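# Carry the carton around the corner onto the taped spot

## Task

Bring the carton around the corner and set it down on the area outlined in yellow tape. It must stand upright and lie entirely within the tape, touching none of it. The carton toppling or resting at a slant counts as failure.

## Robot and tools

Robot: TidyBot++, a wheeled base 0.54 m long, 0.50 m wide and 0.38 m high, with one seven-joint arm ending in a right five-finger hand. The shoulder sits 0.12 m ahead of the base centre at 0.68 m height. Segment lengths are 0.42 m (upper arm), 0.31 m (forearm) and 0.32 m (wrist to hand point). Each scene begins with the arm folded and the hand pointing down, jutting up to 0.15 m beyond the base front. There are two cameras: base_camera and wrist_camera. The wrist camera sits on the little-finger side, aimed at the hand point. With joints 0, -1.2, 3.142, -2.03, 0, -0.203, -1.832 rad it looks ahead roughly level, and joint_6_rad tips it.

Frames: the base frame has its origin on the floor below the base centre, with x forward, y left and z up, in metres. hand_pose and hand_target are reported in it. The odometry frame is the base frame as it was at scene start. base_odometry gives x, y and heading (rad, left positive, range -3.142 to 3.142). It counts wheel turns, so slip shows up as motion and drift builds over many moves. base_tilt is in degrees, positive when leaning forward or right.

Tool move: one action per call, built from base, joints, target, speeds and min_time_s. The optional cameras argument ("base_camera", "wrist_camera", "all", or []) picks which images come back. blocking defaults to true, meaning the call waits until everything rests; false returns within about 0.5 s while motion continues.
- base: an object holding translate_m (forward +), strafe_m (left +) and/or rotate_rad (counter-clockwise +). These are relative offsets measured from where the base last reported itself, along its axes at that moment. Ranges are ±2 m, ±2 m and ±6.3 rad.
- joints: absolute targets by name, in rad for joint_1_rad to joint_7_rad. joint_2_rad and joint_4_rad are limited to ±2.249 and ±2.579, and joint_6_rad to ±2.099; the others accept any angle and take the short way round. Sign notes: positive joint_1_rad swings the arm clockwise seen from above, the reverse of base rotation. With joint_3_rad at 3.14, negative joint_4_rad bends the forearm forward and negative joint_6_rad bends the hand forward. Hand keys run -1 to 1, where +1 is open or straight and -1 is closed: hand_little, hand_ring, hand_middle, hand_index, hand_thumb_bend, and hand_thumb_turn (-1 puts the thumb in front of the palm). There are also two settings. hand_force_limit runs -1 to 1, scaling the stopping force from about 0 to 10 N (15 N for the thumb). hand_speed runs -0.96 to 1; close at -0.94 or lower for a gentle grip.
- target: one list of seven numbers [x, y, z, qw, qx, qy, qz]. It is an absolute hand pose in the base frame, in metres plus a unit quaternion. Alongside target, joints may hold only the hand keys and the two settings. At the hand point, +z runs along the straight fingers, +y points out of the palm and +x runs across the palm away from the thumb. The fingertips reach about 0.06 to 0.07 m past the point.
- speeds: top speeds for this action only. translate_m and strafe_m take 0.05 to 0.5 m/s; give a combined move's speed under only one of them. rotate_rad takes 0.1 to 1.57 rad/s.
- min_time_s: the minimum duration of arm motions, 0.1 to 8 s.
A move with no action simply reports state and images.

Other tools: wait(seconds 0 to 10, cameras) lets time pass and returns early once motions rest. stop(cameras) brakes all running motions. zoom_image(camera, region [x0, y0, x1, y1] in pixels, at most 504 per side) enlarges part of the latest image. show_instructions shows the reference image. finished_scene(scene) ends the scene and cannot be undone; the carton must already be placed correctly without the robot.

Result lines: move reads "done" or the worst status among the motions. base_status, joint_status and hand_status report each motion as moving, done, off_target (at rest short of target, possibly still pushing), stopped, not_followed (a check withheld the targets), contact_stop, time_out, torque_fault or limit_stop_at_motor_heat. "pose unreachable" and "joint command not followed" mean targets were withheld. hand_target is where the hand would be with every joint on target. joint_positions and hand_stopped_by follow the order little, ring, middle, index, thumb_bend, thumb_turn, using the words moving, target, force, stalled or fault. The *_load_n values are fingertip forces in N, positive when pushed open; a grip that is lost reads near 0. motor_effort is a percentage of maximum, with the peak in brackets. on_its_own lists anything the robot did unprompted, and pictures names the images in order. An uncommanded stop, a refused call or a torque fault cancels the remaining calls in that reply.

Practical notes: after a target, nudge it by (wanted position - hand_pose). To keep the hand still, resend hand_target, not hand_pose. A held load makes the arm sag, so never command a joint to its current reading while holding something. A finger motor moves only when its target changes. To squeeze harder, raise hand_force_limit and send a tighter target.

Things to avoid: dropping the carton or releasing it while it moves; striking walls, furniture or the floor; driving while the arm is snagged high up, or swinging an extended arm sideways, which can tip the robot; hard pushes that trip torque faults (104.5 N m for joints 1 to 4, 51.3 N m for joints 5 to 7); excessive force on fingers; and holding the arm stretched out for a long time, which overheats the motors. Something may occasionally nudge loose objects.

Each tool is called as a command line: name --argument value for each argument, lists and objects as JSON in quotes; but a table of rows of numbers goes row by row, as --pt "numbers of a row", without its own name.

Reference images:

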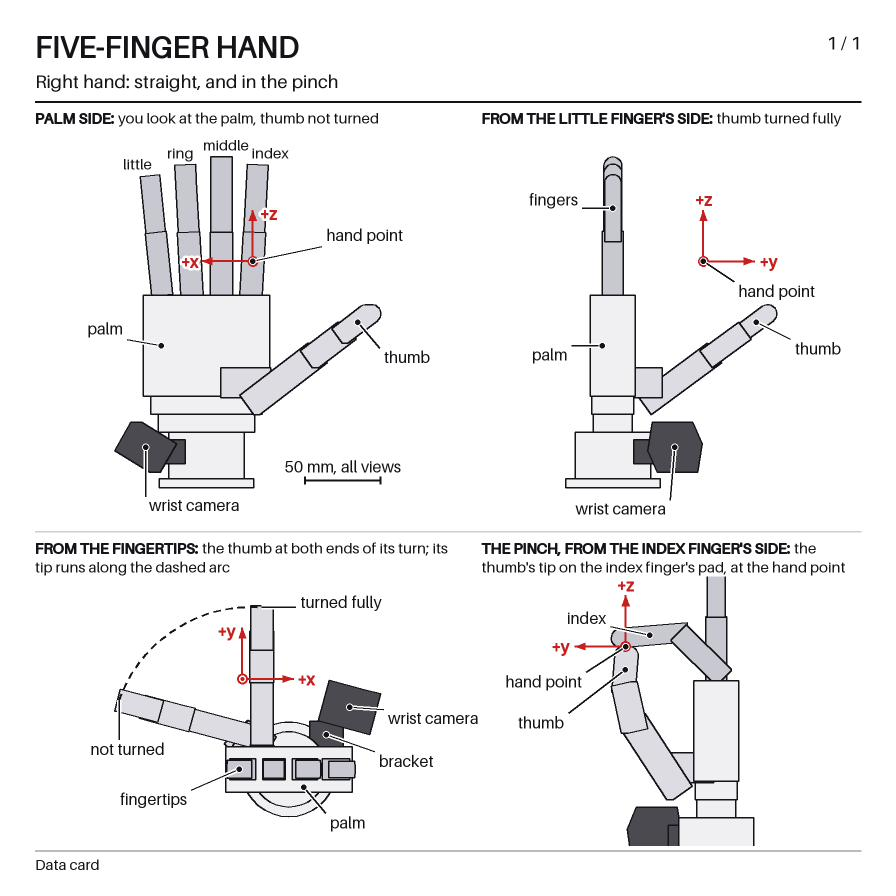

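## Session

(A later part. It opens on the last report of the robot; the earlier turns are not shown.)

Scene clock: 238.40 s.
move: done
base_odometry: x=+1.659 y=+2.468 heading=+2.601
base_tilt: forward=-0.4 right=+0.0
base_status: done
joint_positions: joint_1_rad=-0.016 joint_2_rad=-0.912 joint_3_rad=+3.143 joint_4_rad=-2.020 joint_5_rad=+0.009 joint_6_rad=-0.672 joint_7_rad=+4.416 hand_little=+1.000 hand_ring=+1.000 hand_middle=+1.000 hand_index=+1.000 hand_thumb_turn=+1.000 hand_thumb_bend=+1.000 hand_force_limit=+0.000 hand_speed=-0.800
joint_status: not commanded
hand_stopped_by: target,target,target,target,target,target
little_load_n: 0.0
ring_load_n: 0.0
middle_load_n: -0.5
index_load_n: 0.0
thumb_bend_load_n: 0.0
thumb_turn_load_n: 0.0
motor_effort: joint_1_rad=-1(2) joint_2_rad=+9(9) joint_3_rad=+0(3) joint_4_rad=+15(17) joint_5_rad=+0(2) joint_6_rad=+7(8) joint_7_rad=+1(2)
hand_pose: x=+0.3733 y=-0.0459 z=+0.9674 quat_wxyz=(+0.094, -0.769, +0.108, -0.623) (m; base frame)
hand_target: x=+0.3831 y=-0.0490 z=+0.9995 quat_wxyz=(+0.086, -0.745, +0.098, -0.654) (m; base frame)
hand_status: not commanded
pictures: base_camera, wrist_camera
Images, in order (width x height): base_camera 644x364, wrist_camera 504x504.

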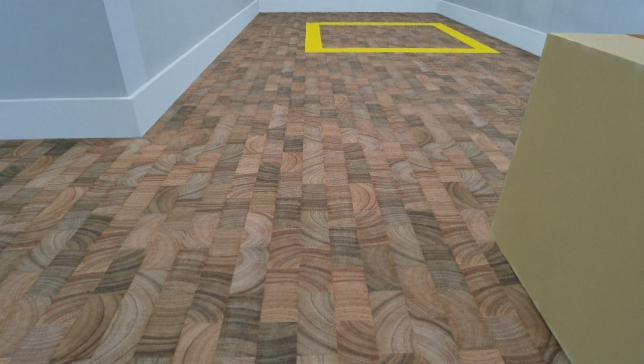

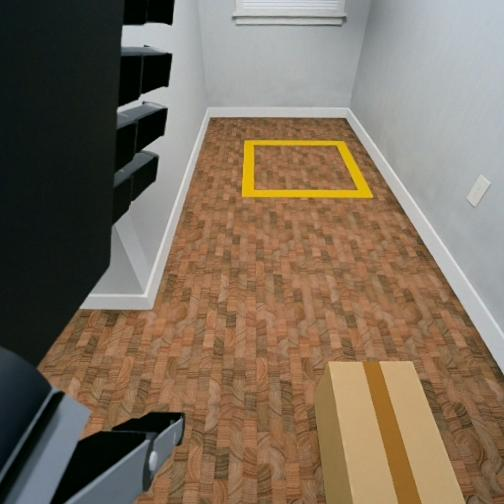

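move --base '{"strafe_m":-0.36}' --speeds '{"strafe_m":0.2}' --cameras '["all"]'

move --base '{"translate_m":1.2}' --speeds '{"translate_m":0.15}' --cameras '["all"]'

Scene clock: 250.77 s.
move: done
base_odometry: x=+1.844 y=+2.777 heading=+2.601
base_tilt: forward=-0.4 right=+0.0
base_status: done
joint_positions: joint_1_rad=-0.014 joint_2_rad=-0.912 joint_3_rad=+3.143 joint_4_rad=-2.020 joint_5_rad=+0.009 joint_6_rad=-0.672 joint_7_rad=+4.416 hand_little=+1.000 hand_ring=+1.000 hand_middle=+1.000 hand_index=+1.000 hand_thumb_turn=+1.000 hand_thumb_bend=+1.000 hand_force_limit=+0.000 hand_speed=-0.800
joint_status: not commanded
hand_stopped_by: target,target,target,target,target,target
little_load_n: 0.0
ring_load_n: 0.0
middle_load_n: 0.0
index_load_n: 0.0
thumb_bend_load_n: 0.0
thumb_turn_load_n: 0.0
motor_effort: joint_1_rad=-1(2) joint_2_rad=+9(9) joint_3_rad=+1(2) joint_4_rad=+15(16) joint_5_rad=+0(2) joint_6_rad=+7(8) joint_7_rad=+0(1)
hand_pose: x=+0.3732 y=-0.0462 z=+0.9674 quat_wxyz=(+0.093, -0.769, +0.109, -0.623) (m; base frame)
hand_target: x=+0.3831 y=-0.0490 z=+0.9995 quat_wxyz=(+0.086, -0.745, +0.098, -0.654) (m; base frame)
hand_status: not commanded
pictures: base_camera, wrist_camera
Images, in order (width x height): base_camera 644x364, wrist_camera 504x504.

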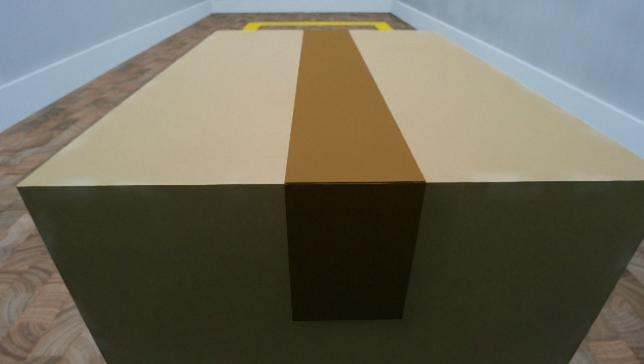

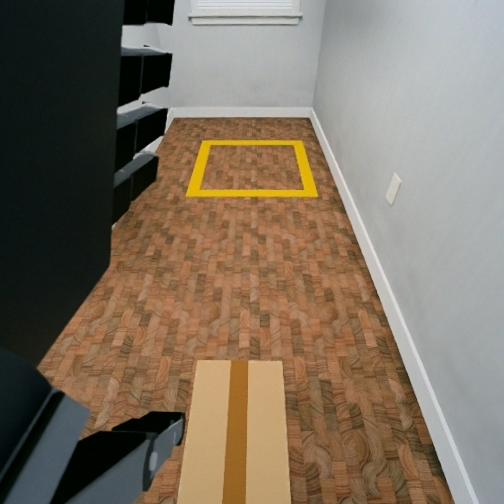

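Scene clock: 259.47 s.
move: done
base_odometry: x=+0.815 y=+3.394 heading=+2.601
base_tilt: forward=-0.4 right=+0.0
base_status: done
joint_positions: joint_1_rad=-0.014 joint_2_rad=-0.907 joint_3_rad=+3.143 joint_4_rad=-2.018 joint_5_rad=+0.009 joint_6_rad=-0.671 joint_7_rad=+4.416 hand_little=+1.000 hand_ring=+1.000 hand_middle=+1.000 hand_index=+1.000 hand_thumb_turn=+1.000 hand_thumb_bend=+1.000 hand_force_limit=+0.000 hand_speed=-0.800
joint_status: not commanded
hand_stopped_by: target,target,target,target,target,target
little_load_n: 0.0
ring_load_n: 0.0
middle_load_n: 0.0
index_load_n: 0.0
thumb_bend_load_n: 0.0
thumb_turn_load_n: 0.0
motor_effort: joint_1_rad=-1(3) joint_2_rad=+9(15) joint_3_rad=+1(1) joint_4_rad=+15(17) joint_5_rad=+1(2) joint_6_rad=+7(8) joint_7_rad=+1(1)
hand_pose: x=+0.3747 y=-0.0462 z=+0.9675 quat_wxyz=(+0.093, -0.770, +0.109, -0.622) (m; base frame)
hand_target: x=+0.3831 y=-0.0490 z=+0.9995 quat_wxyz=(+0.086, -0.745, +0.098, -0.654) (m; base frame)
hand_status: not commanded
pictures: base_camera, wrist_camera
Images, in order (width x height): base_camera 644x364, wrist_camera 504x504.

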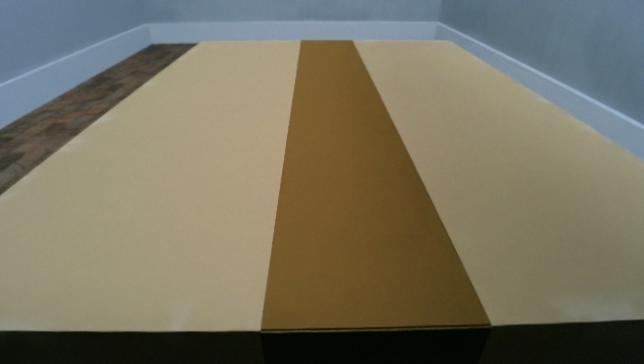

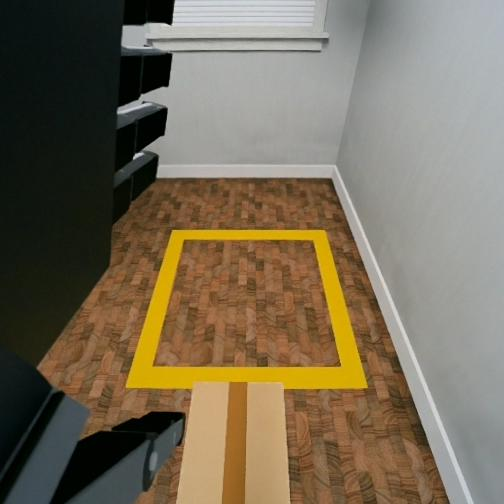

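move --base '{"translate_m":0.5}' --speeds '{"translate_m":0.15}' --cameras '["all"]'

Scene clock: 267.40 s.
move: done
base_odometry: x=+0.387 y=+3.652 heading=+2.601
base_tilt: forward=-0.4 right=+0.0
base_status: done
joint_positions: joint_1_rad=-0.014 joint_2_rad=-0.906 joint_3_rad=+3.143 joint_4_rad=-2.017 joint_5_rad=+0.009 joint_6_rad=-0.671 joint_7_rad=+4.416 hand_little=+1.000 hand_ring=+1.000 hand_middle=+1.000 hand_index=+1.000 hand_thumb_turn=+1.000 hand_thumb_bend=+1.000 hand_force_limit=+0.000 hand_speed=-0.800
joint_status: not commanded
hand_stopped_by: target,target,target,target,target,target
little_load_n: -0.5
ring_load_n: 0.0
middle_load_n: 0.0
index_load_n: 0.0
thumb_bend_load_n: 0.0
thumb_turn_load_n: 0.0
motor_effort: joint_1_rad=-1(2) joint_2_rad=+9(12) joint_3_rad=+1(1) joint_4_rad=+15(17) joint_5_rad=+1(1) joint_6_rad=+7(8) joint_7_rad=+1(1)
hand_pose: x=+0.3752 y=-0.0462 z=+0.9675 quat_wxyz=(+0.093, -0.770, +0.109, -0.622) (m; base frame)
hand_target: x=+0.3831 y=-0.0490 z=+0.9995 quat_wxyz=(+0.086, -0.745, +0.098, -0.654) (m; base frame)
hand_status: not commanded
pictures: base_camera, wrist_camera
Images, in order (width x height): base_camera 644x364, wrist_camera 504x504.

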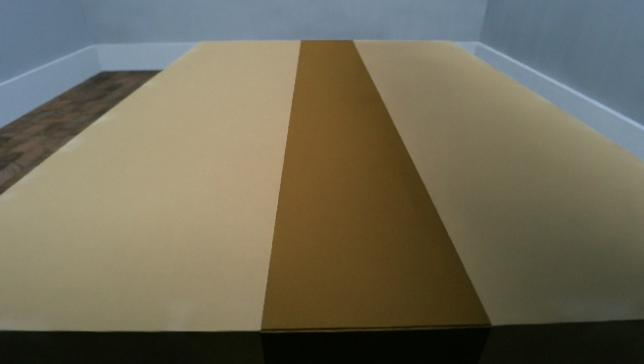

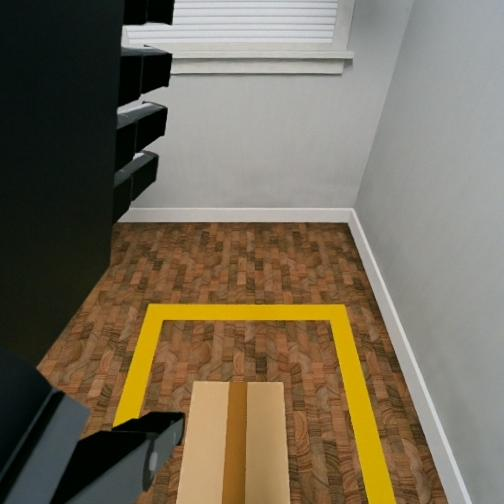

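move --base '{"translate_m":0.16}' --speeds '{"translate_m":0.1}'

move --base '{"translate_m":-0.5}' --speeds '{"translate_m":0.3}' --cameras '["all"]'

Scene clock: 279.17 s.
move: done
base_odometry: x=+0.250 y=+3.734 heading=+2.601
base_tilt: forward=-0.4 right=+0.0
base_status: done
joint_positions: joint_1_rad=-0.014 joint_2_rad=-0.905 joint_3_rad=+3.143 joint_4_rad=-2.017 joint_5_rad=+0.009 joint_6_rad=-0.671 joint_7_rad=+4.416 hand_little=+1.000 hand_ring=+1.000 hand_middle=+1.000 hand_index=+1.000 hand_thumb_turn=+1.000 hand_thumb_bend=+1.000 hand_force_limit=+0.000 hand_speed=-0.800
joint_status: not commanded
hand_stopped_by: target,target,target,target,target,target
little_load_n: 0.0
ring_load_n: 0.0
middle_load_n: 0.0
index_load_n: 0.0
thumb_bend_load_n: 0.0
thumb_turn_load_n: 0.0
motor_effort: joint_1_rad=-2(2) joint_2_rad=+9(12) joint_3_rad=+1(1) joint_4_rad=+16(17) joint_5_rad=+0(1) joint_6_rad=+7(8) joint_7_rad=+1(1)
hand_pose: x=+0.3755 y=-0.0462 z=+0.9675 quat_wxyz=(+0.093, -0.770, +0.109, -0.621) (m; base frame)
hand_target: x=+0.3831 y=-0.0490 z=+0.9995 quat_wxyz=(+0.086, -0.745, +0.098, -0.654) (m; base frame)
hand_status: not commanded
pictures: none

Scene clock: 281.77 s.
move: done
base_odometry: x=+0.678 y=+3.477 heading=+2.601
base_tilt: forward=-0.4 right=+0.0
base_status: done
joint_positions: joint_1_rad=-0.014 joint_2_rad=-0.902 joint_3_rad=+3.143 joint_4_rad=-2.017 joint_5_rad=+0.009 joint_6_rad=-0.670 joint_7_rad=+4.416 hand_little=+1.000 hand_ring=+1.000 hand_middle=+1.000 hand_index=+1.000 hand_thumb_turn=+1.000 hand_thumb_bend=+1.000 hand_force_limit=+0.000 hand_speed=-0.800
joint_status: not commanded
hand_stopped_by: target,target,target,target,target,target
little_load_n: 0.0
ring_load_n: 0.0
middle_load_n: 0.0
index_load_n: 0.0
thumb_bend_load_n: 0.0
thumb_turn_load_n: 0.0
motor_effort: joint_1_rad=-2(2) joint_2_rad=+9(11) joint_3_rad=+1(2) joint_4_rad=+16(17) joint_5_rad=+1(2) joint_6_rad=+7(8) joint_7_rad=+1(1)
hand_pose: x=+0.3762 y=-0.0462 z=+0.9672 quat_wxyz=(+0.093, -0.771, +0.109, -0.621) (m; base frame)
hand_target: x=+0.3831 y=-0.0490 z=+0.9995 quat_wxyz=(+0.086, -0.745, +0.098, -0.654) (m; base frame)
hand_status: not commanded
pictures: base_camera, wrist_camera
Images, in order (width x height): base_camera 644x364, wrist_camera 504x504.

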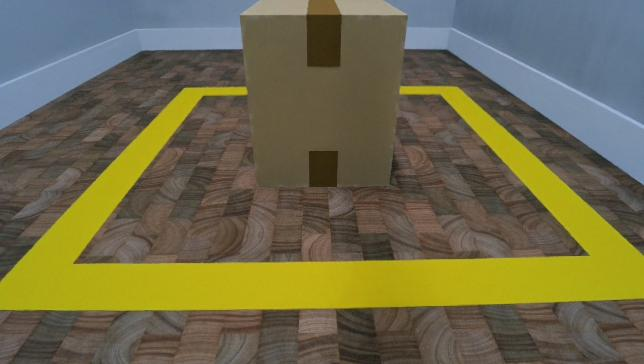

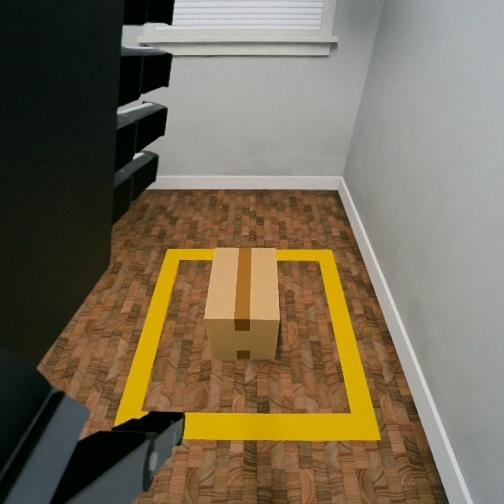

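finished_scene --scene 1

The scene is finished: the task was done.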